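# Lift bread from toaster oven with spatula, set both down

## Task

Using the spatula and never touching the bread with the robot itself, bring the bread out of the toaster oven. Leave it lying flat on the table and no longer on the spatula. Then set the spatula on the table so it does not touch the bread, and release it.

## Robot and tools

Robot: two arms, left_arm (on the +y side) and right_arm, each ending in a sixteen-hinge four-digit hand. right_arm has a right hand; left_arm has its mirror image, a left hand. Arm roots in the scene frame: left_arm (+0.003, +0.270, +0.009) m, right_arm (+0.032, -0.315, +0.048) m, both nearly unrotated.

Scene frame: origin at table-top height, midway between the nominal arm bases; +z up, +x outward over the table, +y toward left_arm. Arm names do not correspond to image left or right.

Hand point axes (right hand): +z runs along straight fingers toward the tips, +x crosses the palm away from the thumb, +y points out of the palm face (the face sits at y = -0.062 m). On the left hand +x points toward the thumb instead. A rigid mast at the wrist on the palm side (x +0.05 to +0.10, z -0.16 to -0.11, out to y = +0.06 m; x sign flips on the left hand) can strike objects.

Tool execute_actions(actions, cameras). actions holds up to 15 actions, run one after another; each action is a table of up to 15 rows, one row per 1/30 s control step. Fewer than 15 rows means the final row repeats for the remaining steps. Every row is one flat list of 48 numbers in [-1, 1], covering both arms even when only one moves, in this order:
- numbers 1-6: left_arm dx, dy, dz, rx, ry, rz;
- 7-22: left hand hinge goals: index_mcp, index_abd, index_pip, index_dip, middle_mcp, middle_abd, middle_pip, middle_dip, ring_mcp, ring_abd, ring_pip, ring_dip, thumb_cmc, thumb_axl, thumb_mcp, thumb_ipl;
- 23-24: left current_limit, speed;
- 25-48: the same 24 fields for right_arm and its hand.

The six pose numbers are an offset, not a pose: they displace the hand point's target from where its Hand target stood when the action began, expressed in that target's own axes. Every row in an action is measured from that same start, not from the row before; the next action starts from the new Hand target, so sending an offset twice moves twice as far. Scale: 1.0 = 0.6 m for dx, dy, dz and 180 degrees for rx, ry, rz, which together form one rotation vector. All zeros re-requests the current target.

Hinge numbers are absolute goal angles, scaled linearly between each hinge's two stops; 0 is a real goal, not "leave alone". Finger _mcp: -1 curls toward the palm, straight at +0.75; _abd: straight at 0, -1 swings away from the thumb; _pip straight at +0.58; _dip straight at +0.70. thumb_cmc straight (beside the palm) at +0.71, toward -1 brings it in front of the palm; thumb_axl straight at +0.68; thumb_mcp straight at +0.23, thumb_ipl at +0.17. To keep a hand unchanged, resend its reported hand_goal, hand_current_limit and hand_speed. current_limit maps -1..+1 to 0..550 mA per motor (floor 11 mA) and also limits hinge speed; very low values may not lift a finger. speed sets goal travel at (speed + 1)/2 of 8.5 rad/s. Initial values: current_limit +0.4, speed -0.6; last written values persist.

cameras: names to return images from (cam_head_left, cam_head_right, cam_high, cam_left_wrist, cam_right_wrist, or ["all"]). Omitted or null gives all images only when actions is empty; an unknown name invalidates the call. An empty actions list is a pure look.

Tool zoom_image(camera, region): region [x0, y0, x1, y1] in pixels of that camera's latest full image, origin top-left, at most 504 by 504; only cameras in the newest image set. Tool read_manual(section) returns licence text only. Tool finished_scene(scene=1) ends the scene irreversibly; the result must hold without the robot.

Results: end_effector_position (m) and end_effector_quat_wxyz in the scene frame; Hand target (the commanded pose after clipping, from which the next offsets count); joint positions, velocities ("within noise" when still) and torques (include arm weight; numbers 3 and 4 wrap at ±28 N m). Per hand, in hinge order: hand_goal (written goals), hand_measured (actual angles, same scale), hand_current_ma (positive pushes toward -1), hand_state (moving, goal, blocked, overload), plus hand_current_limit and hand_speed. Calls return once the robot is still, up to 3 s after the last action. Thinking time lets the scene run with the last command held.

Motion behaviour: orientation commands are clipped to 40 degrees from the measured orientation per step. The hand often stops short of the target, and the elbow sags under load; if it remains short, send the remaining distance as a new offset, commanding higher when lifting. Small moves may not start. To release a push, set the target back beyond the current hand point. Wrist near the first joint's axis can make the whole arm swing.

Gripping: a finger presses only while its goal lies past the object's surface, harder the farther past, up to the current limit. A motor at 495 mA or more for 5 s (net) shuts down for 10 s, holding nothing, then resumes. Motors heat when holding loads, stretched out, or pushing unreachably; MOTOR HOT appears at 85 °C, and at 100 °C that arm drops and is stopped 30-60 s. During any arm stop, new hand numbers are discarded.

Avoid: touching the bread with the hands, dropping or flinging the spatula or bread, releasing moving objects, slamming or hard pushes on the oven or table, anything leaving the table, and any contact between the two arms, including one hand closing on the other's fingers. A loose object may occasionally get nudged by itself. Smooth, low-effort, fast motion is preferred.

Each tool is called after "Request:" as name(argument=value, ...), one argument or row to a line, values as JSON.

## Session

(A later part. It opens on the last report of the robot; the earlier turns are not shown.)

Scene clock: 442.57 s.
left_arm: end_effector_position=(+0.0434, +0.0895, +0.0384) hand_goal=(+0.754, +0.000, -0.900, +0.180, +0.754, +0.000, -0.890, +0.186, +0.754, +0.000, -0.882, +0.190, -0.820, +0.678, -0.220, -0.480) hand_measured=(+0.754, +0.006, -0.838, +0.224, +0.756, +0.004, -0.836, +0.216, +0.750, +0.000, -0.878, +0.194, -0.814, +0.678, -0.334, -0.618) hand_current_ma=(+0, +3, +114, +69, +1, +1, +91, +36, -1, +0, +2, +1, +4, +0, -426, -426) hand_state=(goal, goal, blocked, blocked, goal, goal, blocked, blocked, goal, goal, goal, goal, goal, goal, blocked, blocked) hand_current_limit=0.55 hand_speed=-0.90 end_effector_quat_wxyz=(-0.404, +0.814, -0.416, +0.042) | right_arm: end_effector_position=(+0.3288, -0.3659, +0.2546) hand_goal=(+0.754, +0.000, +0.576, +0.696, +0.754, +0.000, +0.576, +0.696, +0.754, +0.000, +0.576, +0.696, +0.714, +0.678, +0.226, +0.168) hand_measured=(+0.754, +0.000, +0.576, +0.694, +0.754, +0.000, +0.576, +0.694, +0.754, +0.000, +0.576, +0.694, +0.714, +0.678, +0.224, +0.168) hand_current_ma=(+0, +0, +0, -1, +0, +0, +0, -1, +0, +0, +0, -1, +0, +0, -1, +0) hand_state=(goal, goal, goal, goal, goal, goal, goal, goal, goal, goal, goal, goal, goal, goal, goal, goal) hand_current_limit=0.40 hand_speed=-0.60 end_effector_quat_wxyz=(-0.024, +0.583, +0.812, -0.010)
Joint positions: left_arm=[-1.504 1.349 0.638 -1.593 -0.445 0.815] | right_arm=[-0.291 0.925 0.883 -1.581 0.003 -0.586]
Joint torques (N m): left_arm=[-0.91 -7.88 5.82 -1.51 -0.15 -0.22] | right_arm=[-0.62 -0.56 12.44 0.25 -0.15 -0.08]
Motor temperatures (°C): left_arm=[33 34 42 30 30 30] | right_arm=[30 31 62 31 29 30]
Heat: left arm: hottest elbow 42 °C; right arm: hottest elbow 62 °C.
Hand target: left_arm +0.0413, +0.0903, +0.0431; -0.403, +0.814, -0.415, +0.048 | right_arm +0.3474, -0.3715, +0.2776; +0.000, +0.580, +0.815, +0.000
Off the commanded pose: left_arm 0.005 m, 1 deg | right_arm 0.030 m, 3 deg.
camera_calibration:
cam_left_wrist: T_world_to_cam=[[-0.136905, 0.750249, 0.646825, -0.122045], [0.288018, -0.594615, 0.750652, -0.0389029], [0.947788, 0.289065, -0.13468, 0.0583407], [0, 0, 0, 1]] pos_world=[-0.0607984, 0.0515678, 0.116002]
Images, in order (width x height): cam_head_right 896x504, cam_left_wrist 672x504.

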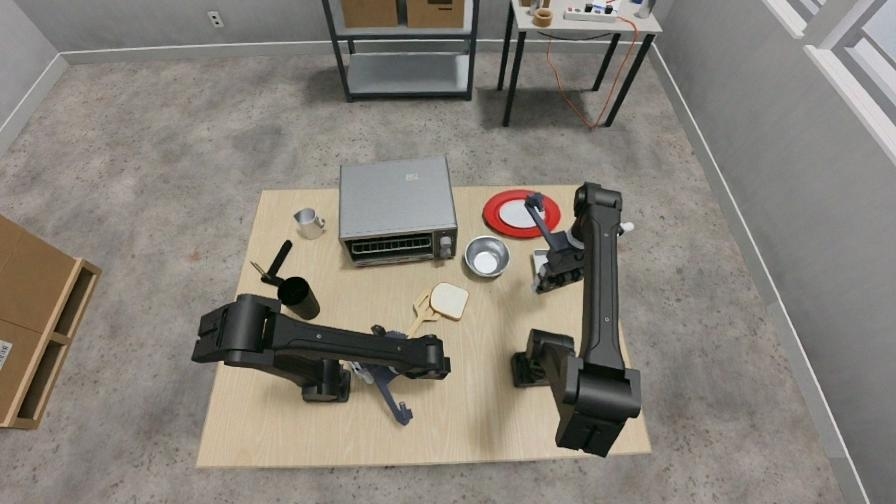

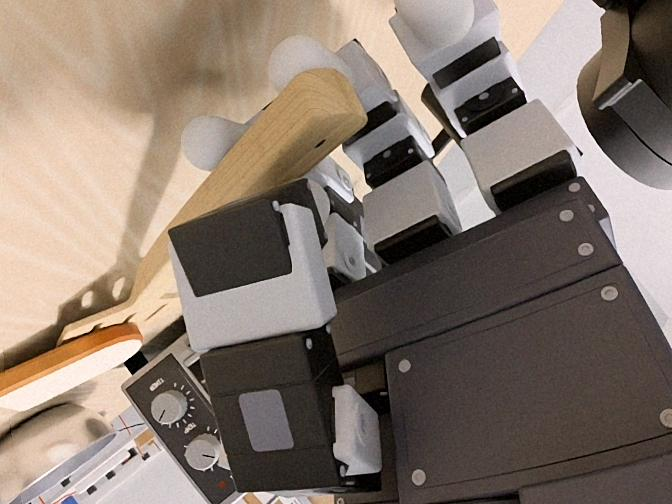

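Request:
execute_actions(
  actions=[
    [[-0.010,-0.0436,0.049,0,0,0,0.753,0,-0.9,0.18,0.753,0,-0.89,0.185,0.753,0,-0.883,0.19,-0.82,0.678,-0.22,-0.48,0.55,-0.9,0,0,0,0,0,0,0.754,0,0.576,0.696,0.754,0,0.576,0.696,0.754,0,0.576,0.696,0.714,0.678,0.226,0.168,0.4,-0.6]],
  ],
  cameras=["cam_head_right","cam_left_wrist"],
)

Request:
zoom_image(
  camera="cam_head_right",
  region=[350, 220, 500, 340],
)

Request:
zoom_image(
  camera="cam_left_wrist",
  region=[0, 250, 200, 450],
)

Scene clock: 443.60 s.
left_arm: end_effector_position=(+0.0633, +0.1251, +0.0405) hand_goal=(+0.754, +0.000, -0.900, +0.180, +0.754, +0.000, -0.890, +0.186, +0.754, +0.000, -0.882, +0.190, -0.820, +0.678, -0.220, -0.480) hand_measured=(+0.758, +0.006, -0.838, +0.224, +0.754, +0.004, -0.838, +0.216, +0.750, +0.000, -0.878, +0.194, -0.814, +0.680, -0.334, -0.618) hand_current_ma=(+1, +3, +114, +69, +0, +1, +90, +36, -1, +0, +2, +1, +4, +1, -426, -426) hand_state=(goal, goal, blocked, blocked, goal, goal, blocked, blocked, goal, goal, goal, goal, goal, goal, blocked, blocked) hand_current_limit=0.55 hand_speed=-0.90 end_effector_quat_wxyz=(-0.412, +0.809, -0.417, +0.044) | right_arm: end_effector_position=(+0.3288, -0.3659, +0.2546) hand_goal=(+0.754, +0.000, +0.576, +0.696, +0.754, +0.000, +0.576, +0.696, +0.754, +0.000, +0.576, +0.696, +0.714, +0.678, +0.226, +0.168) hand_measured=(+0.754, +0.000, +0.576, +0.694, +0.754, +0.000, +0.576, +0.694, +0.754, +0.000, +0.576, +0.694, +0.714, +0.678, +0.224, +0.168) hand_current_ma=(+0, +0, +0, -1, +0, +0, +0, -1, +0, +0, +0, -1, +0, +0, -1, +0) hand_state=(goal, goal, goal, goal, goal, goal, goal, goal, goal, goal, goal, goal, goal, goal, goal, goal) hand_current_limit=0.40 hand_speed=-0.60 end_effector_quat_wxyz=(-0.024, +0.583, +0.812, -0.010)
Joint positions: left_arm=[-1.414 1.253 0.56 -1.591 -0.517 0.888] | right_arm=[-0.291 0.925 0.883 -1.581 0.003 -0.586]
Joint torques (N m): left_arm=[1.67 -6.53 6.37 -0.49 -0.42 -0.03] | right_arm=[-0.97 -0.09 12.33 0.35 -0.14 -0.11]
Motor temperatures (°C): left_arm=[33 34 41 30 30 30] | right_arm=[30 31 62 31 29 30]
Heat: left arm: hottest elbow 41 °C; right arm: hottest elbow 62 °C.
Hand target: left_arm +0.0662, +0.1215, +0.0431; -0.403, +0.814, -0.415, +0.048 | right_arm +0.3474, -0.3715, +0.2776; +0.000, +0.580, +0.815, +0.000
Off the commanded pose: left_arm 0.005 m, 1 deg | right_arm 0.030 m, 3 deg.
camera_calibration:
cam_left_wrist: T_world_to_cam=[[-0.138501, 0.741108, 0.656945, -0.14657], [0.276995, -0.607876, 0.744151, -0.0223929], [0.950837, 0.285037, -0.121092, 0.0292352], [0, 0, 0, 1]] pos_world=[-0.0418953, 0.0866789, 0.116492]
Images, in order (width x height): cam_head_right 896x504, cam_left_wrist 672x504.

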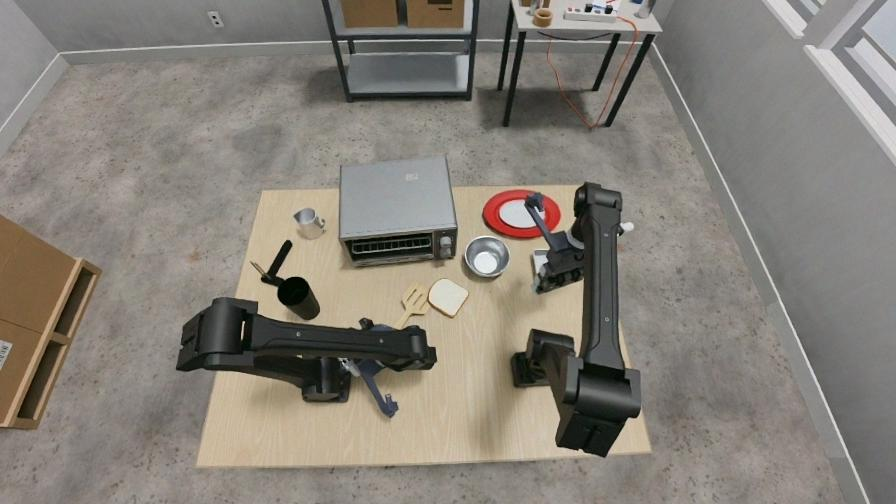

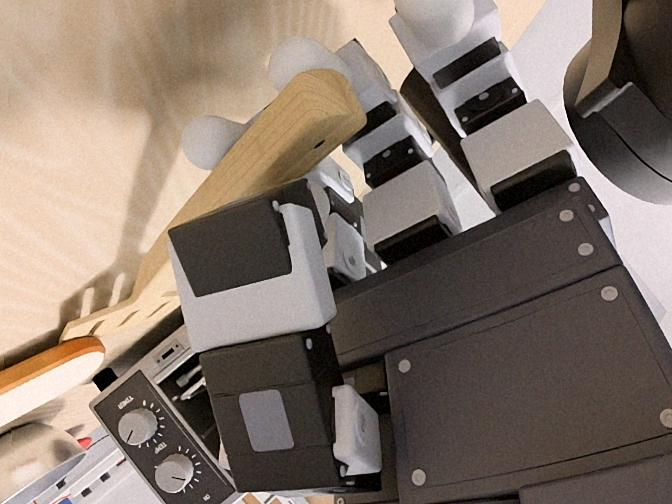

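Scaled by 3.360.

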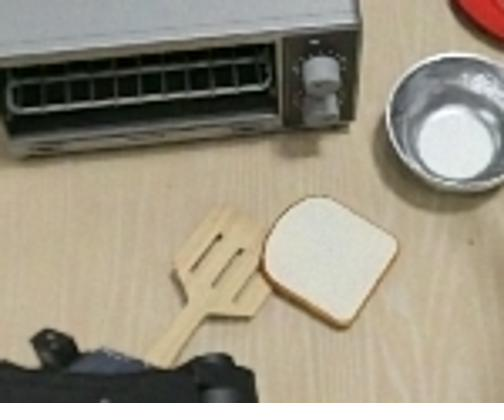

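Scaled by 2.520 from the camera's 672x504 image, which has a finer 960x720 frame.

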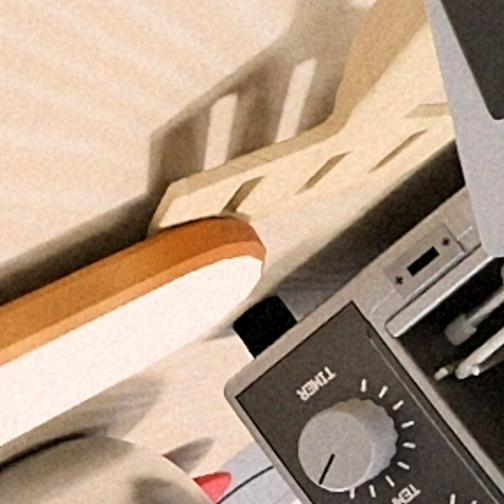

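Request:
execute_actions(
  actions=[
    [[-0.010,-0.0436,0.049,0,0,0,0.753,0,-0.9,0.18,0.753,0,-0.89,0.185,0.753,0,-0.883,0.19,-0.82,0.678,-0.22,-0.48,0.55,-0.9,0,0,0,0,0,0,0.754,0,0.576,0.696,0.754,0,0.576,0.696,0.754,0,0.576,0.696,0.714,0.678,0.226,0.168,0.4,-0.6]],
  ],
  cameras=["cam_head_right","cam_left_wrist","cam_head_left"],
)

Request:
zoom_image(
  camera="cam_head_right",
  region=[350, 220, 500, 340],
)

Request:
zoom_image(
  camera="cam_left_wrist",
  region=[0, 250, 200, 450],
)

Scene clock: 444.43 s.
left_arm: end_effector_position=(+0.0633, +0.1251, +0.0405) hand_goal=(+0.754, +0.000, -0.900, +0.180, +0.754, +0.000, -0.890, +0.186, +0.754, +0.000, -0.882, +0.190, -0.820, +0.678, -0.220, -0.480) hand_measured=(+0.758, +0.006, -0.838, +0.224, +0.754, +0.004, -0.838, +0.216, +0.750, +0.000, -0.878, +0.194, -0.814, +0.680, -0.334, -0.618) hand_current_ma=(+1, +3, +114, +69, +0, +1, +90, +36, -1, +0, +2, +1, +4, +1, -426, -426) hand_state=(goal, goal, blocked, blocked, goal, goal, blocked, blocked, goal, goal, goal, goal, goal, goal, blocked, blocked) hand_current_limit=0.55 hand_speed=-0.90 end_effector_quat_wxyz=(-0.412, +0.809, -0.417, +0.044) | right_arm: end_effector_position=(+0.3288, -0.3659, +0.2546) hand_goal=(+0.754, +0.000, +0.576, +0.696, +0.754, +0.000, +0.576, +0.696, +0.754, +0.000, +0.576, +0.696, +0.714, +0.678, +0.226, +0.168) hand_measured=(+0.754, +0.000, +0.576, +0.694, +0.754, +0.000, +0.576, +0.694, +0.754, +0.000, +0.576, +0.694, +0.714, +0.678, +0.224, +0.168) hand_current_ma=(+0, +0, +0, -1, +0, +0, +0, -1, +0, +0, +0, -1, +0, +0, -1, +0) hand_state=(goal, goal, goal, goal, goal, goal, goal, goal, goal, goal, goal, goal, goal, goal, goal, goal) hand_current_limit=0.40 hand_speed=-0.60 end_effector_quat_wxyz=(-0.024, +0.583, +0.812, -0.010)
Joint positions: left_arm=[-1.414 1.253 0.56 -1.591 -0.517 0.888] | right_arm=[-0.291 0.925 0.883 -1.581 0.003 -0.586]
Joint torques (N m): left_arm=[0.32 -5.19 5.98 -0.75 -0.26 -0.09] | right_arm=[-0.91 -0.32 12.15 0.25 -0.15 -0.11]
Motor temperatures (°C): left_arm=[33 34 41 30 30 30] | right_arm=[30 31 62 31 29 30]
Heat: left arm: hottest elbow 41 °C; right arm: hottest elbow 62 °C.
Hand target: left_arm +0.0633, +0.1251, +0.0405; -0.412, +0.809, -0.417, +0.044 (last step not sent: back at the drive's target) | right_arm +0.3474, -0.3715, +0.2776; +0.000, +0.580, +0.815, +0.000
Off the commanded pose: left_arm 0.039 m, 1 deg | right_arm 0.030 m, 3 deg.
pose unreachable (left arm): on one or more control steps of this call, first in action 0 (counted from 0), this arm could not follow its commanded pose, so it was not sent that pose on those steps. It may still have moved: this result reports where it is.
cause: moving toward the commanded pose would bring two parts of the arm too close to each other (joints 3 (elbow) to 6 (wrist roll) lie between them).
camera_calibration:
cam_left_wrist: T_world_to_cam=[[-0.138501, 0.741108, 0.656945, -0.14657], [0.276995, -0.607876, 0.744151, -0.0223929], [0.950837, 0.285037, -0.121092, 0.0292352], [0, 0, 0, 1]] pos_world=[-0.0418953, 0.0866789, 0.116492]
Images, in order (width x height): cam_head_left 896x504, cam_head_right 896x504, cam_left_wrist 672x504.

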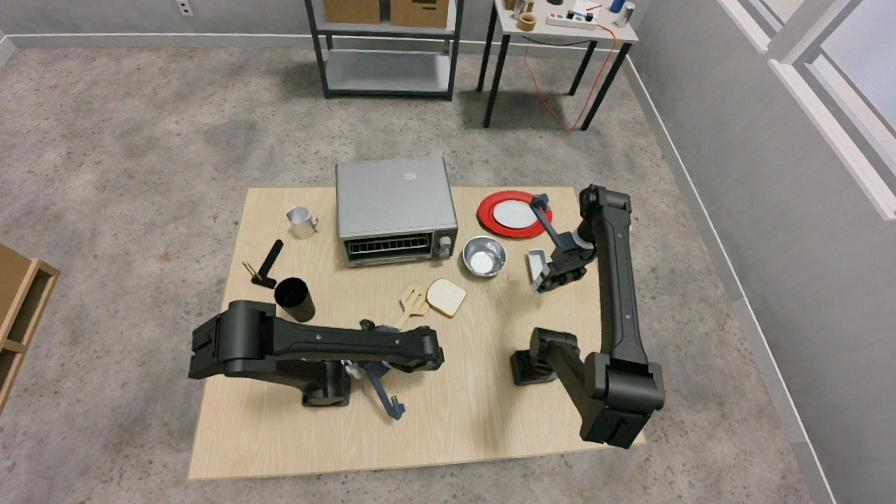

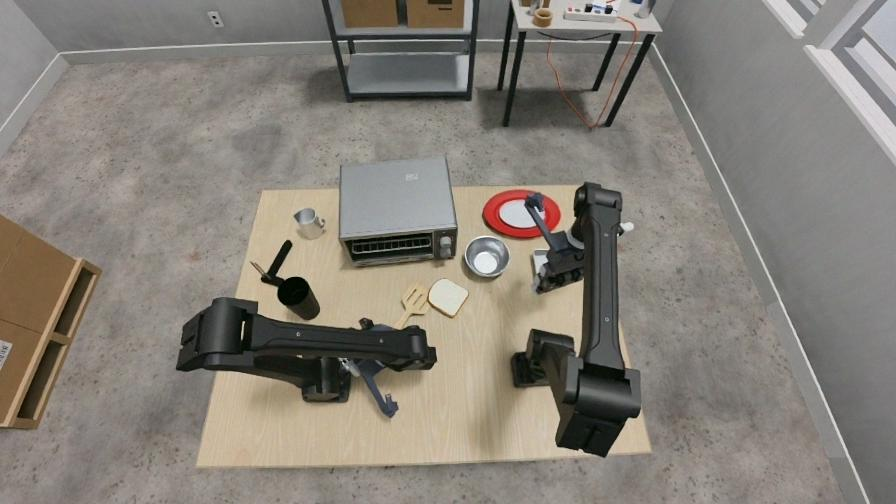

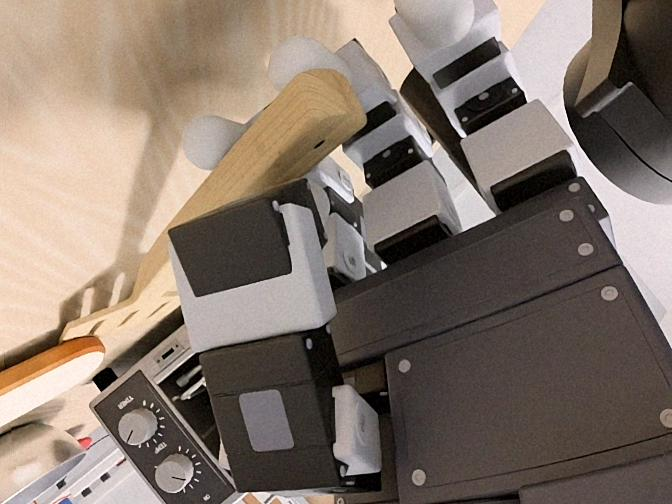

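Scaled by 3.360.

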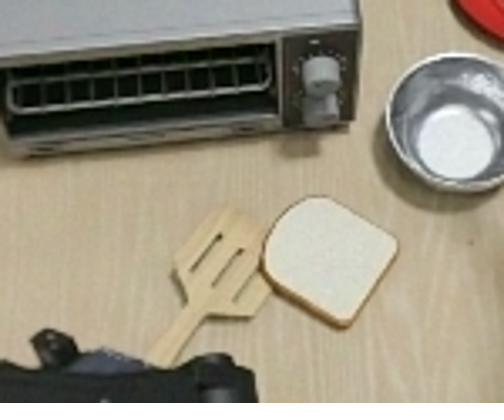

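Scaled by 2.520 from the camera's 672x504 image, which has a finer 960x720 frame.

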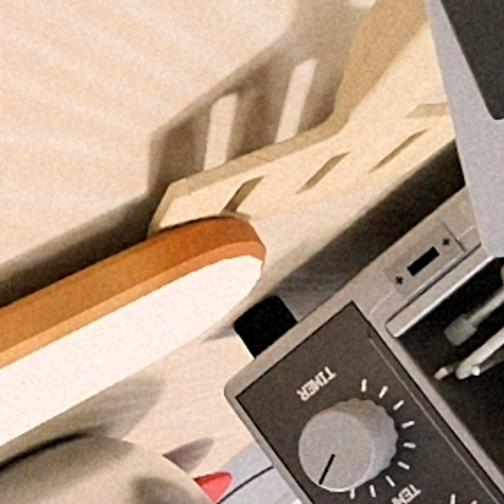

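Request:
execute_actions(
  actions=[
    [[-0.0011,-0.0161,0.0171,-0.0121,-0.0313,-0.0292,0.753,0,-0.9,0.18,0.753,0,-0.89,0.185,0.753,0,-0.883,0.19,-0.82,0.678,-0.22,-0.48,0.55,-0.9,0,0,0,0,0,0,0.754,0,0.576,0.696,0.754,0,0.576,0.696,0.754,0,0.576,0.696,0.714,0.678,0.226,0.168,0.4,-0.6]],
  ],
  cameras=["cam_head_right","cam_left_wrist"],
)

Request:
zoom_image(
  camera="cam_head_right",
  region=[350, 220, 500, 340],
)

Request:
zoom_image(
  camera="cam_left_wrist",
  region=[0, 250, 200, 450],
)

Scene clock: 445.43 s.
left_arm: end_effector_position=(+0.0633, +0.1251, +0.0405) hand_goal=(+0.754, +0.000, -0.900, +0.180, +0.754, +0.000, -0.890, +0.186, +0.754, +0.000, -0.882, +0.190, -0.820, +0.678, -0.220, -0.480) hand_measured=(+0.758, +0.006, -0.838, +0.224, +0.754, +0.004, -0.838, +0.216, +0.750, +0.000, -0.878, +0.194, -0.814, +0.680, -0.334, -0.618) hand_current_ma=(+1, +3, +114, +69, +0, +1, +90, +36, -1, +0, +2, +1, +4, +1, -426, -426) hand_state=(goal, goal, blocked, blocked, goal, goal, blocked, blocked, goal, goal, goal, goal, goal, goal, blocked, blocked) hand_current_limit=0.55 hand_speed=-0.90 end_effector_quat_wxyz=(-0.412, +0.809, -0.417, +0.044) | right_arm: end_effector_position=(+0.3288, -0.3659, +0.2546) hand_goal=(+0.754, +0.000, +0.576, +0.696, +0.754, +0.000, +0.576, +0.696, +0.754, +0.000, +0.576, +0.696, +0.714, +0.678, +0.226, +0.168) hand_measured=(+0.754, +0.000, +0.576, +0.694, +0.754, +0.000, +0.576, +0.694, +0.754, +0.000, +0.576, +0.694, +0.714, +0.678, +0.224, +0.168) hand_current_ma=(+0, +0, +0, -1, +0, +0, +0, -1, +0, +0, +0, -1, +0, +0, -1, +0) hand_state=(goal, goal, goal, goal, goal, goal, goal, goal, goal, goal, goal, goal, goal, goal, goal, goal) hand_current_limit=0.40 hand_speed=-0.60 end_effector_quat_wxyz=(-0.024, +0.583, +0.812, -0.010)
Joint positions: left_arm=[-1.414 1.253 0.56 -1.591 -0.517 0.888] | right_arm=[-0.291 0.925 0.883 -1.581 0.003 -0.586]
Joint torques (N m): left_arm=[0.38 -5.19 5.97 -0.73 -0.27 -0.09] | right_arm=[-1.08 -0.62 12.41 0.21 -0.14 -0.08]
Motor temperatures (°C): left_arm=[33 34 41 30 30 30] | right_arm=[30 31 62 31 29 30]
Heat: left arm: hottest elbow 41 °C; right arm: hottest elbow 62 °C.
Hand target: left_arm +0.0633, +0.1251, +0.0405; -0.412, +0.809, -0.417, +0.044 (last step not sent: back at the drive's target) | right_arm +0.3474, -0.3715, +0.2776; +0.000, +0.580, +0.815, +0.000
Off the commanded pose: left_arm 0.014 m, 8 deg | right_arm 0.030 m, 3 deg.
pose unreachable (left arm): on one or more control steps of this call, first in action 0 (counted from 0), this arm could not follow its commanded pose, so it was not sent that pose on those steps. It may still have moved: this result reports where it is.
cause: moving toward the commanded pose would bring two parts of the arm too close to each other (joints 2 (shoulder) to 6 (wrist roll) lie between them).
camera_calibration:
cam_left_wrist: T_world_to_cam=[[-0.138501, 0.741108, 0.656945, -0.14657], [0.276995, -0.607876, 0.744151, -0.0223929], [0.950837, 0.285037, -0.121092, 0.0292352], [0, 0, 0, 1]] pos_world=[-0.0418953, 0.0866789, 0.116492]
Images, in order (width x height): cam_head_right 896x504, cam_left_wrist 672x504.

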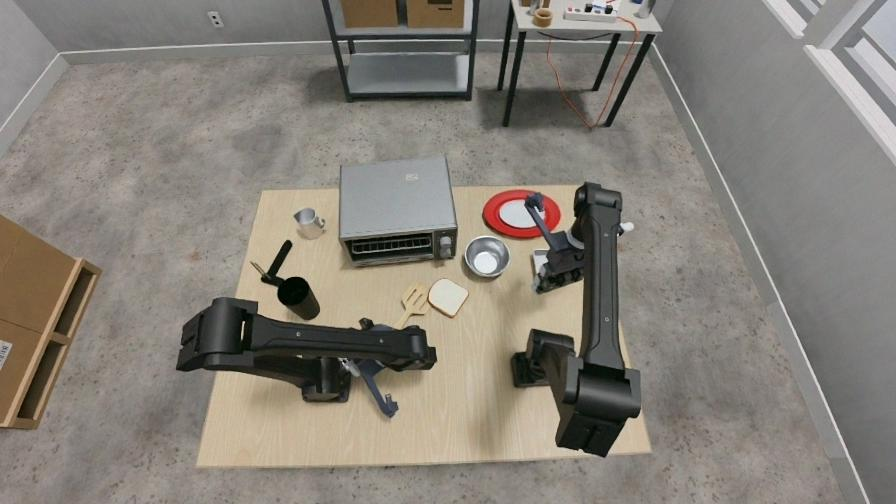

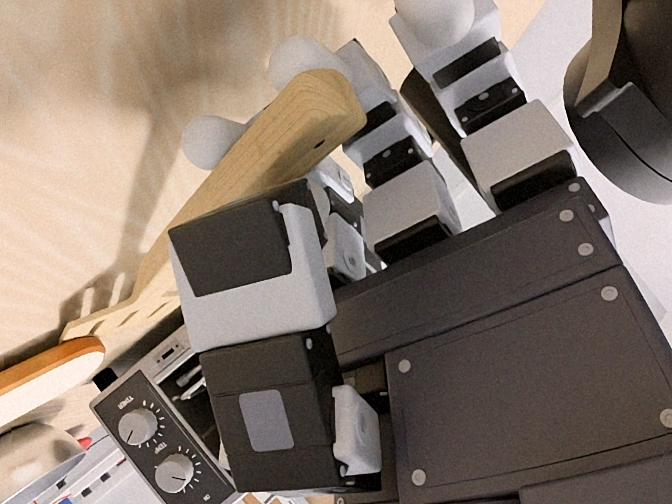

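Scaled by 3.360.

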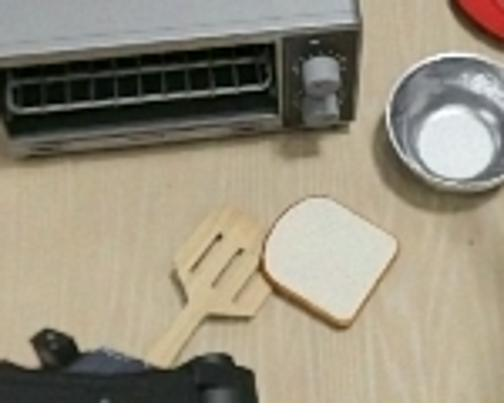

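Scaled by 2.520 from the camera's 672x504 image, which has a finer 960x720 frame.

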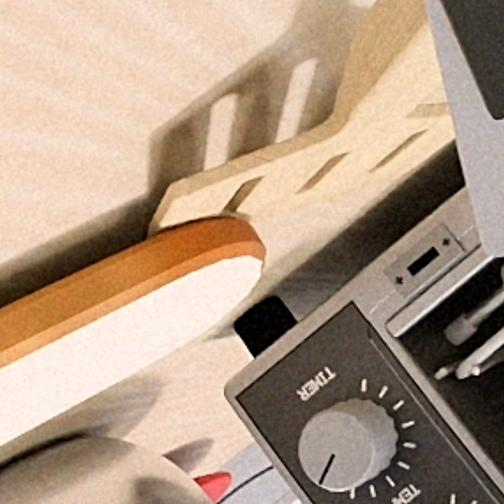

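Request:
execute_actions(
  actions=[
    [[0.0086,-0.0427,0.0413,0,0,0,0.753,0,-0.9,0.18,0.753,0,-0.89,0.185,0.753,0,-0.883,0.19,-0.82,0.678,-0.22,-0.48,0.55,-0.9,0,0,0,0,0,0,0.754,0,0.576,0.696,0.754,0,0.576,0.696,0.754,0,0.576,0.696,0.714,0.678,0.226,0.168,0.4,-0.6]],
  ],
  cameras=["cam_head_right","cam_left_wrist"],
)

Request:
zoom_image(
  camera="cam_head_right",
  region=[350, 220, 500, 340],
)

Request:
zoom_image(
  camera="cam_left_wrist",
  region=[0, 250, 200, 450],
)

Scene clock: 446.90 s.
left_arm: end_effector_position=(+0.0912, +0.1468, +0.0387) hand_goal=(+0.754, +0.000, -0.900, +0.180, +0.754, +0.000, -0.890, +0.186, +0.754, +0.000, -0.882, +0.190, -0.820, +0.678, -0.220, -0.480) hand_measured=(+0.758, +0.006, -0.838, +0.222, +0.754, +0.004, -0.838, +0.216, +0.750, +0.000, -0.878, +0.194, -0.814, +0.678, -0.334, -0.618) hand_current_ma=(+1, +3, +114, +65, +0, +1, +90, +39, -1, +0, +2, +1, +4, +0, -426, -426) hand_state=(goal, goal, blocked, blocked, goal, goal, blocked, blocked, goal, goal, goal, goal, goal, goal, blocked, blocked) hand_current_limit=0.55 hand_speed=-0.90 end_effector_quat_wxyz=(-0.419, +0.806, -0.416, +0.043) | right_arm: end_effector_position=(+0.3288, -0.3659, +0.2546) hand_goal=(+0.754, +0.000, +0.576, +0.696, +0.754, +0.000, +0.576, +0.696, +0.754, +0.000, +0.576, +0.696, +0.714, +0.678, +0.226, +0.168) hand_measured=(+0.754, +0.000, +0.576, +0.694, +0.754, +0.000, +0.576, +0.694, +0.754, +0.000, +0.576, +0.694, +0.714, +0.678, +0.224, +0.168) hand_current_ma=(+0, +0, +0, -1, +0, +0, +0, -1, +0, +0, +0, -1, +0, +0, -1, +0) hand_state=(goal, goal, goal, goal, goal, goal, goal, goal, goal, goal, goal, goal, goal, goal, goal, goal) hand_current_limit=0.40 hand_speed=-0.60 end_effector_quat_wxyz=(-0.024, +0.583, +0.812, -0.010)
Joint positions: left_arm=[-1.267 1.204 0.52 -1.545 -0.616 1.016] | right_arm=[-0.291 0.925 0.883 -1.581 0.003 -0.586]
Joint torques (N m): left_arm=[1.49 -5.89 6.41 -0.42 -0.46 0.08] | right_arm=[-0.91 -0.44 12.44 0.23 -0.13 -0.11]
Motor temperatures (°C): left_arm=[33 34 41 30 30 30] | right_arm=[30 31 62 31 29 30]
Heat: left arm: hottest elbow 41 °C; right arm: hottest elbow 62 °C.
Hand target: left_arm +0.0933, +0.1450, +0.0408; -0.412, +0.809, -0.417, +0.044 | right_arm +0.3474, -0.3715, +0.2776; +0.000, +0.580, +0.815, +0.000
Off the commanded pose: left_arm 0.004 m, 1 deg | right_arm 0.030 m, 3 deg.
camera_calibration:
cam_left_wrist: T_world_to_cam=[[-0.143116, 0.730956, 0.667249, -0.156111], [0.27445, -0.618438, 0.73635, -0.0134886], [0.950892, 0.28851, -0.112103, -0.00457304], [0, 0, 0, 1]] pos_world=[-0.0142915, 0.107088, 0.113585]
Images, in order (width x height): cam_head_right 896x504, cam_left_wrist 672x504.

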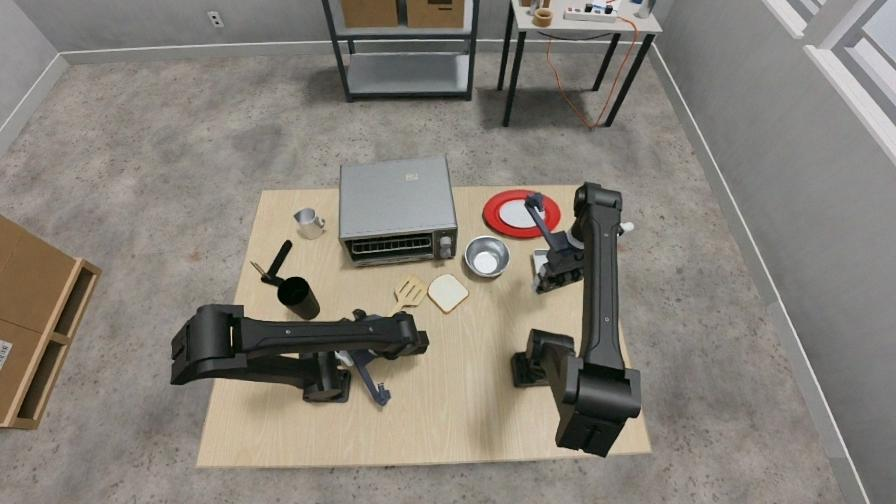

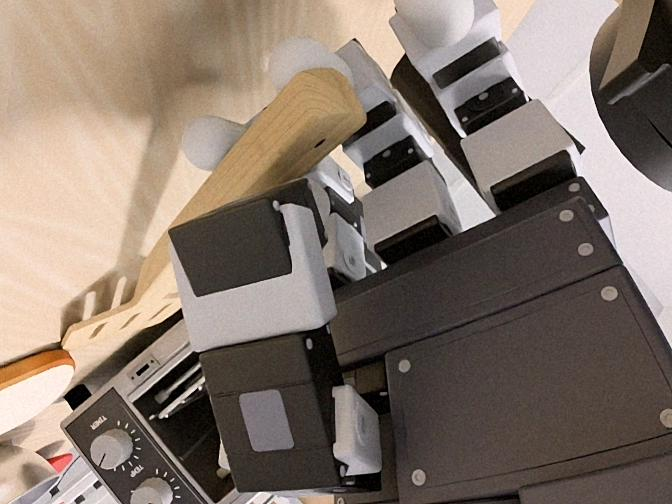

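Scaled by 3.360.

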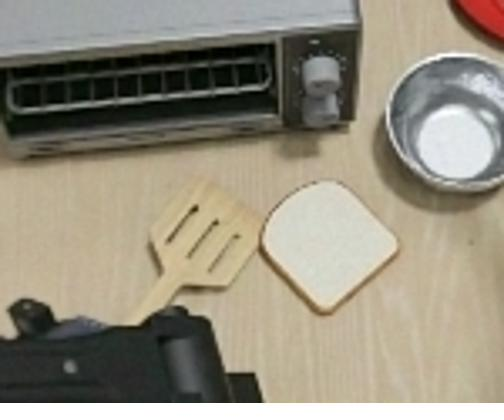

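Scaled by 2.520 from the camera's 672x504 image, which has a finer 960x720 frame.

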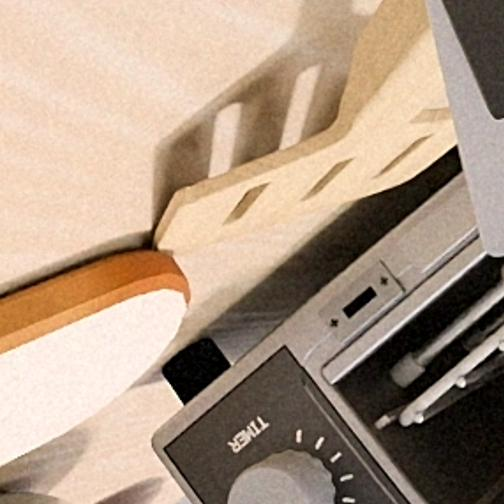

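Request:
execute_actions(
  actions=[
    [[-0.0022,-0.0322,0.0343,0,0,0,0.753,0,-0.9,0.18,0.753,0,-0.89,0.185,0.753,0,-0.883,0.19,-0.82,0.678,-0.22,-0.48,0.55,-0.9,0,0,0,0,0,0,0.754,0,0.576,0.696,0.754,0,0.576,0.696,0.754,0,0.576,0.696,0.714,0.678,0.226,0.168,0.4,-0.6]],
  ],
  cameras=["cam_head_right","cam_left_wrist"],
)

Request:
zoom_image(
  camera="cam_head_right",
  region=[350, 220, 500, 340],
)

Request:
zoom_image(
  camera="cam_left_wrist",
  region=[0, 250, 200, 450],
)

Scene clock: 448.07 s.
left_arm: end_effector_position=(+0.1109, +0.1659, +0.0391) hand_goal=(+0.754, +0.000, -0.900, +0.180, +0.754, +0.000, -0.890, +0.186, +0.754, +0.000, -0.882, +0.190, -0.820, +0.678, -0.220, -0.480) hand_measured=(+0.756, +0.006, -0.838, +0.222, +0.756, +0.004, -0.838, +0.218, +0.750, +0.000, -0.878, +0.194, -0.814, +0.678, -0.334, -0.618) hand_current_ma=(+1, +3, +114, +65, +0, +1, +90, +39, -1, +0, +2, +1, +4, +0, -426, -426) hand_state=(goal, goal, blocked, blocked, goal, goal, blocked, blocked, goal, goal, goal, goal, goal, goal, blocked, blocked) hand_current_limit=0.55 hand_speed=-0.90 end_effector_quat_wxyz=(-0.417, +0.806, -0.417, +0.042) | right_arm: end_effector_position=(+0.3288, -0.3659, +0.2546) hand_goal=(+0.754, +0.000, +0.576, +0.696, +0.754, +0.000, +0.576, +0.696, +0.754, +0.000, +0.576, +0.696, +0.714, +0.678, +0.226, +0.168) hand_measured=(+0.754, +0.000, +0.576, +0.694, +0.754, +0.000, +0.576, +0.694, +0.754, +0.000, +0.576, +0.694, +0.714, +0.678, +0.224, +0.168) hand_current_ma=(+0, +0, +0, -1, +0, +0, +0, -1, +0, +0, +0, -1, +0, +0, -1, +0) hand_state=(goal, goal, goal, goal, goal, goal, goal, goal, goal, goal, goal, goal, goal, goal, goal, goal) hand_current_limit=0.40 hand_speed=-0.60 end_effector_quat_wxyz=(-0.024, +0.583, +0.812, -0.010)
Joint positions: left_arm=[-1.135 1.138 0.488 -1.492 -0.69 1.157] | right_arm=[-0.291 0.925 0.883 -1.581 0.003 -0.586]
Joint torques (N m): left_arm=[1.61 -5.19 6.72 -0.17 -0.53 0.09] | right_arm=[-0.67 -0.38 12.51 0.21 -0.16 -0.09]
Motor temperatures (°C): left_arm=[33 34 41 30 30 30] | right_arm=[30 31 62 31 29 30]
Heat: left arm: hottest elbow 41 °C; right arm: hottest elbow 62 °C.
Hand target: left_arm +0.1133, +0.1649, +0.0412; -0.412, +0.809, -0.417, +0.044 | right_arm +0.3474, -0.3715, +0.2776; +0.000, +0.580, +0.815, +0.000
Off the commanded pose: left_arm 0.003 m, 1 deg | right_arm 0.030 m, 3 deg.
camera_calibration:
cam_left_wrist: T_world_to_cam=[[-0.138884, 0.732729, 0.666198, -0.168246], [0.275898, -0.617455, 0.736635, -0.00771959], [0.9511, 0.286109, -0.116403, -0.0282222], [0, 0, 0, 1]] pos_world=[0.00560519, 0.126587, 0.114487]
Images, in order (width x height): cam_head_right 896x504, cam_left_wrist 672x504.

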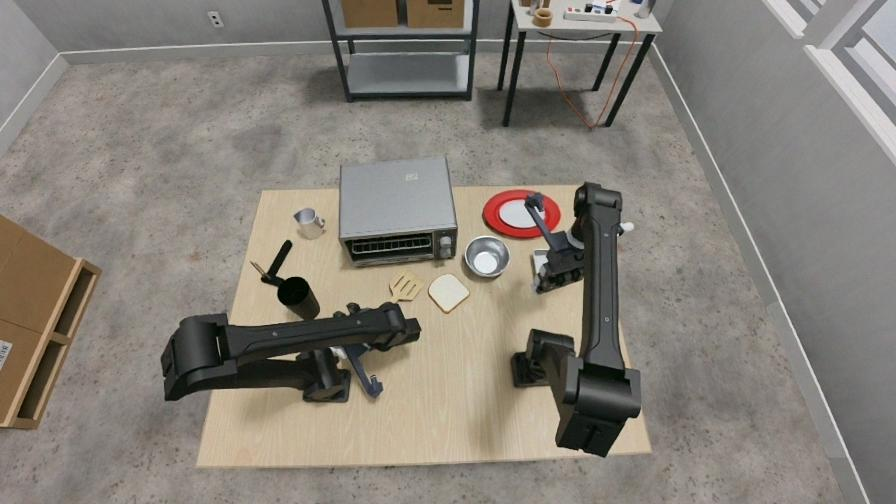

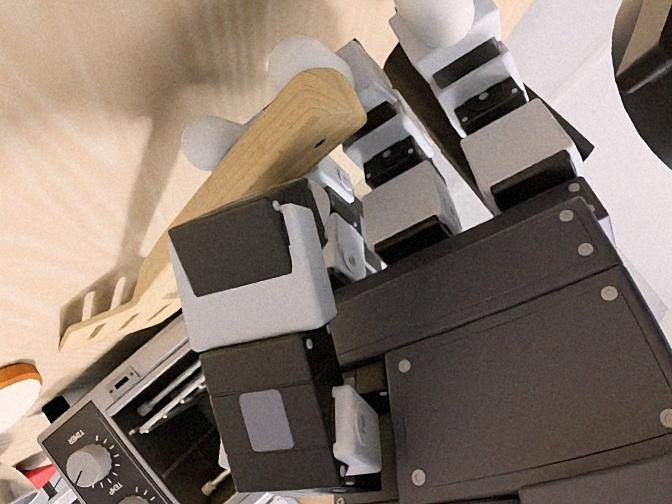

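Scaled by 3.360.

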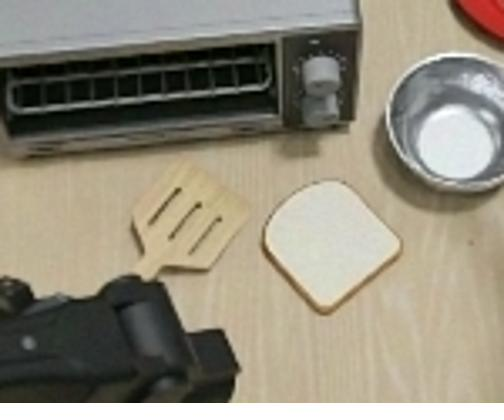

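Scaled by 2.520 from the camera's 672x504 image, which has a finer 960x720 frame.

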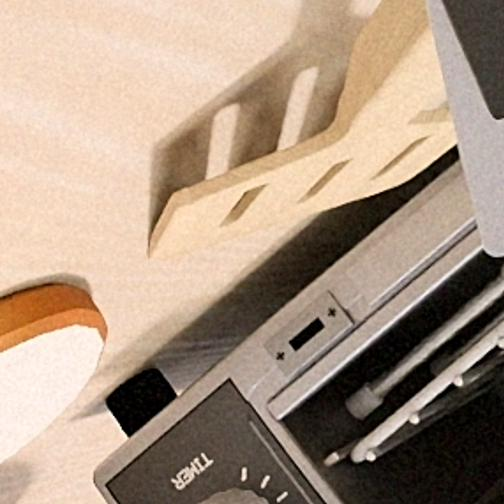

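Request:
execute_actions(
  actions=[
    [[-0.0136,-0.0352,-0.0328,0,0,0,0.753,0,-0.9,0.18,0.753,0,-0.89,0.185,0.753,0,-0.883,0.19,-0.82,0.678,-0.22,-0.48,0.55,-0.9,0,0,0,0,0,0,0.754,0,0.576,0.696,0.754,0,0.576,0.696,0.754,0,0.576,0.696,0.714,0.678,0.226,0.168,0.4,-0.6]],
  ],
  cameras=["cam_head_right","cam_left_wrist","cam_head_left"],
)

Request:
zoom_image(
  camera="cam_head_right",
  region=[350, 220, 500, 340],
)

Request:
zoom_image(
  camera="cam_head_left",
  region=[350, 220, 500, 340],
)

Scene clock: 450.40 s.
left_arm: end_effector_position=(+0.1049, +0.1790, +0.0574) hand_goal=(+0.754, +0.000, -0.900, +0.180, +0.754, +0.000, -0.890, +0.186, +0.754, +0.000, -0.882, +0.190, -0.820, +0.678, -0.220, -0.480) hand_measured=(+0.756, +0.006, -0.838, +0.222, +0.756, +0.004, -0.838, +0.218, +0.750, +0.000, -0.878, +0.194, -0.814, +0.680, -0.334, -0.618) hand_current_ma=(+1, +3, +114, +65, +0, +1, +90, +39, -1, +0, +2, +1, +4, +0, -426, -426) hand_state=(goal, goal, blocked, blocked, goal, goal, blocked, blocked, goal, goal, goal, goal, goal, goal, blocked, blocked) hand_current_limit=0.55 hand_speed=-0.90 end_effector_quat_wxyz=(-0.423, +0.800, -0.424, +0.032) | right_arm: end_effector_position=(+0.3288, -0.3659, +0.2546) hand_goal=(+0.754, +0.000, +0.576, +0.696, +0.754, +0.000, +0.576, +0.696, +0.754, +0.000, +0.576, +0.696, +0.714, +0.678, +0.226, +0.168) hand_measured=(+0.754, +0.000, +0.576, +0.694, +0.754, +0.000, +0.576, +0.694, +0.754, +0.000, +0.576, +0.694, +0.714, +0.678, +0.224, +0.168) hand_current_ma=(+0, +0, +0, -1, +0, +0, +0, -1, +0, +0, +0, -1, +0, +0, -1, +0) hand_state=(goal, goal, goal, goal, goal, goal, goal, goal, goal, goal, goal, goal, goal, goal, goal, goal) hand_current_limit=0.40 hand_speed=-0.60 end_effector_quat_wxyz=(-0.024, +0.583, +0.812, -0.010)
Joint positions: left_arm=[-1.132 1.069 0.495 -1.587 -0.69 1.171] | right_arm=[-0.291 0.925 0.883 -1.581 0.003 -0.586]
Joint torques (N m): left_arm=[1.55 -4.37 10.96 -1.03 -0.52 -0.02] | right_arm=[-0.67 -0.26 12.33 0.44 -0.15 -0.1]
Motor temperatures (°C): left_arm=[33 34 41 30 30 30] | right_arm=[30 31 62 31 29 30]
Heat: left arm: hottest elbow 41 °C; right arm: hottest elbow 62 °C.
Hand target: left_arm +0.1134, +0.1649, +0.0713; -0.412, +0.809, -0.417, +0.044 | right_arm +0.3474, -0.3715, +0.2776; +0.000, +0.580, +0.815, +0.000
Off the commanded pose: left_arm 0.021 m, 2 deg | right_arm 0.030 m, 3 deg.
camera_calibration:
cam_left_wrist: T_world_to_cam=[[-0.122878, 0.718045, 0.685063, -0.190978], [0.283367, -0.636172, 0.717627, -0.00769084], [0.951107, 0.282305, -0.125299, -0.0228997], [0, 0, 0, 1]] pos_world=[0.000492375, 0.138703, 0.133482]
Images, in order (width x height): cam_head_left 896x504, cam_head_right 896x504, cam_left_wrist 672x504.

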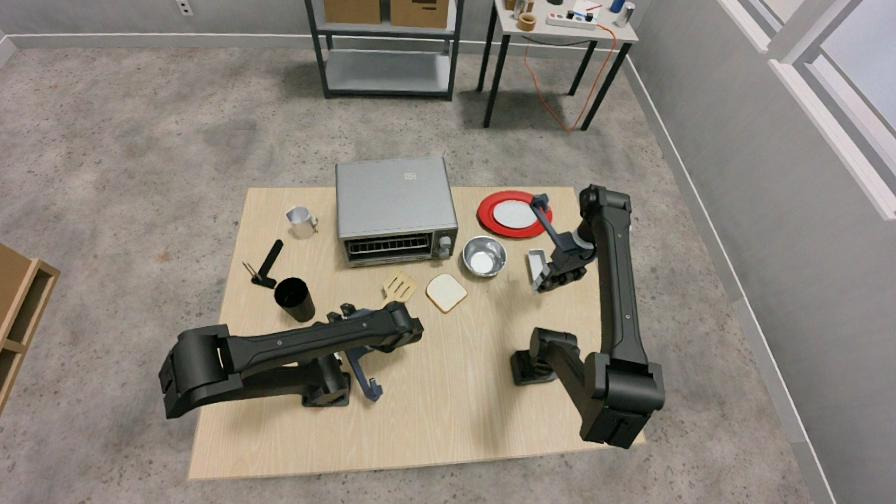

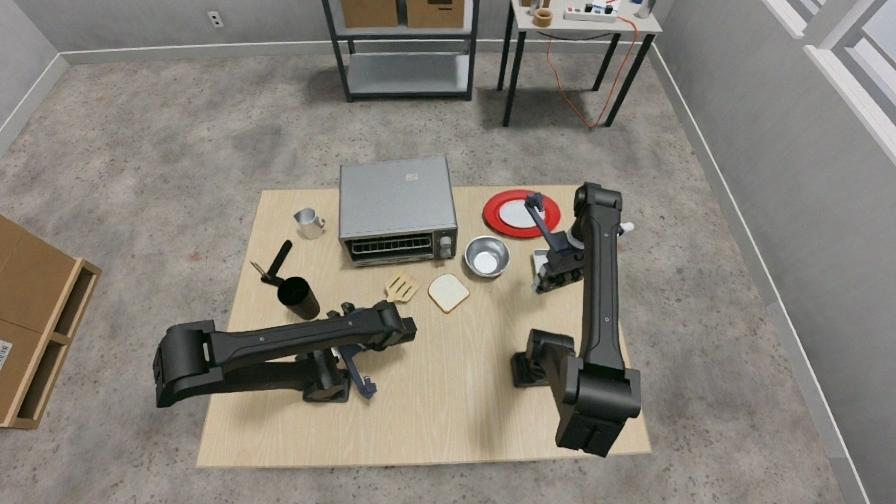

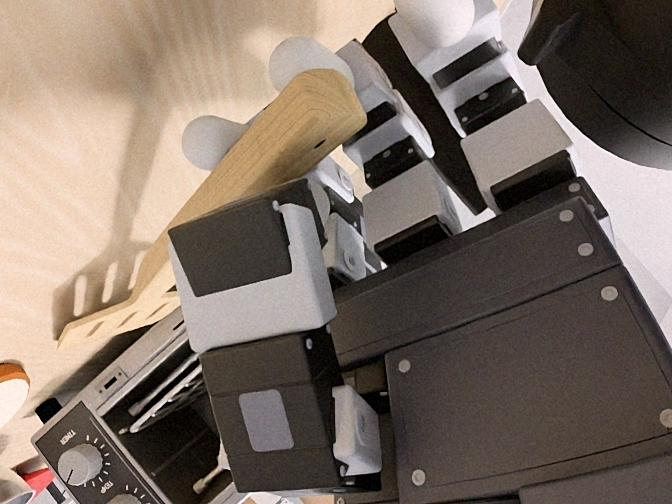

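Scaled by 3.360.

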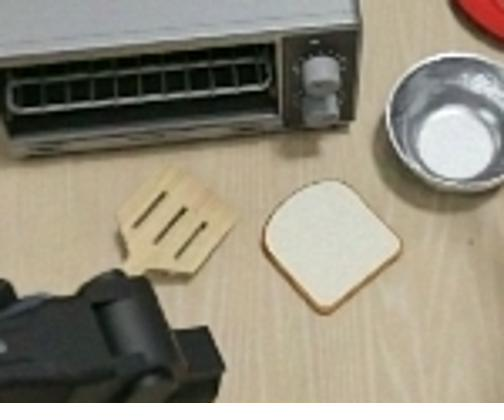

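Scaled by 3.360.

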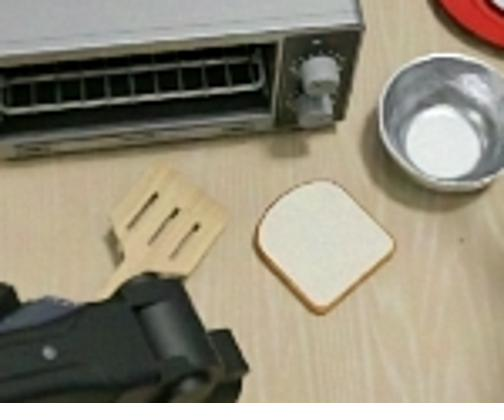

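Request:
execute_actions(
  actions=[
    [[0.0124,0.0131,-0.0192,-0.0151,-0.0391,-0.0365,0.753,0,-0.9,0.18,0.753,0,-0.89,0.185,0.753,0,-0.883,0.19,-0.82,0.678,-0.22,-0.48,0.55,-0.9,0,0,0,0,0,0,0.754,0,0.576,0.696,0.754,0,0.576,0.696,0.754,0,0.576,0.696,0.714,0.678,0.226,0.168,0.4,-0.6]],
  ],
  cameras=["cam_head_right"],
)

Request:
zoom_image(
  camera="cam_head_right",
  region=[350, 220, 500, 340],
)

Scene clock: 451.63 s.
left_arm: end_effector_position=(+0.1011, +0.1646, +0.0617) hand_goal=(+0.754, +0.000, -0.900, +0.180, +0.754, +0.000, -0.890, +0.186, +0.754, +0.000, -0.882, +0.190, -0.820, +0.678, -0.220, -0.480) hand_measured=(+0.756, +0.006, -0.838, +0.222, +0.756, +0.004, -0.838, +0.218, +0.750, +0.000, -0.878, +0.194, -0.814, +0.680, -0.334, -0.618) hand_current_ma=(+1, +3, +114, +65, +0, +1, +90, +39, -1, +0, +2, +1, +4, +0, -426, -426) hand_state=(goal, goal, blocked, blocked, goal, goal, blocked, blocked, goal, goal, goal, goal, goal, goal, blocked, blocked) hand_current_limit=0.55 hand_speed=-0.90 end_effector_quat_wxyz=(-0.419, +0.836, -0.355, -0.002) | right_arm: end_effector_position=(+0.3288, -0.3659, +0.2546) hand_goal=(+0.754, +0.000, +0.576, +0.696, +0.754, +0.000, +0.576, +0.696, +0.754, +0.000, +0.576, +0.696, +0.714, +0.678, +0.226, +0.168) hand_measured=(+0.754, +0.000, +0.576, +0.694, +0.754, +0.000, +0.576, +0.694, +0.754, +0.000, +0.576, +0.694, +0.714, +0.678, +0.224, +0.168) hand_current_ma=(+0, +0, +0, -1, +0, +0, +0, -1, +0, +0, +0, -1, +0, +0, -1, +0) hand_state=(goal, goal, goal, goal, goal, goal, goal, goal, goal, goal, goal, goal, goal, goal, goal, goal) hand_current_limit=0.40 hand_speed=-0.60 end_effector_quat_wxyz=(-0.024, +0.583, +0.812, -0.010)
Joint positions: left_arm=[-1.125 1.146 0.55 -1.651 -0.59 1.012] | right_arm=[-0.291 0.925 0.883 -1.581 0.003 -0.586]
Joint torques (N m): left_arm=[0.32 -3.43 10.52 -1.28 -0.28 -0.24] | right_arm=[-0.67 -0.97 12.52 0.2 -0.11 -0.09]
Motor temperatures (°C): left_arm=[33 34 41 30 30 30] | right_arm=[30 31 62 31 29 30]
Heat: left arm: hottest elbow 41 °C; right arm: hottest elbow 62 °C.
Hand target: left_arm +0.1084, +0.1500, +0.0712; -0.414, +0.842, -0.345, +0.008 | right_arm +0.3474, -0.3715, +0.2776; +0.000, +0.580, +0.815, +0.000
Off the commanded pose: left_arm 0.019 m, 2 deg | right_arm 0.030 m, 3 deg.
Images, in order (width x height): cam_head_right 896x504.

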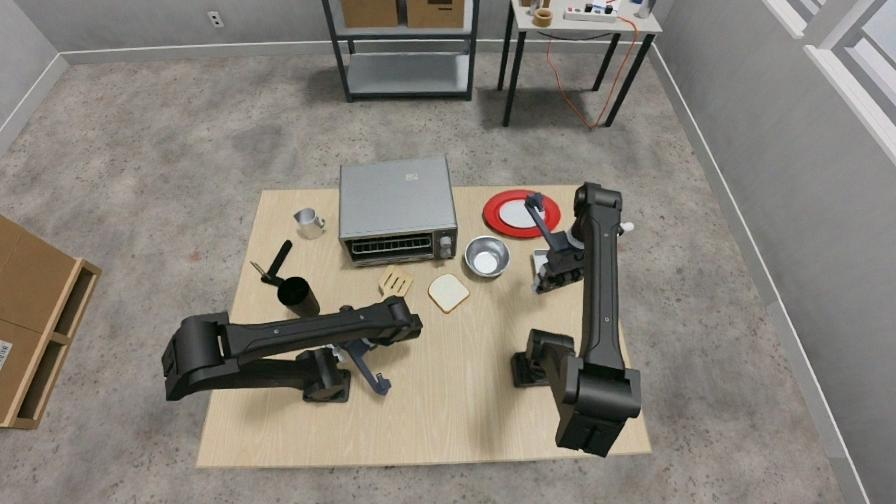

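Scaled by 3.360.

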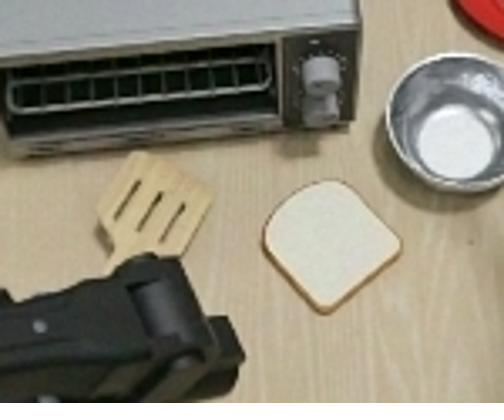

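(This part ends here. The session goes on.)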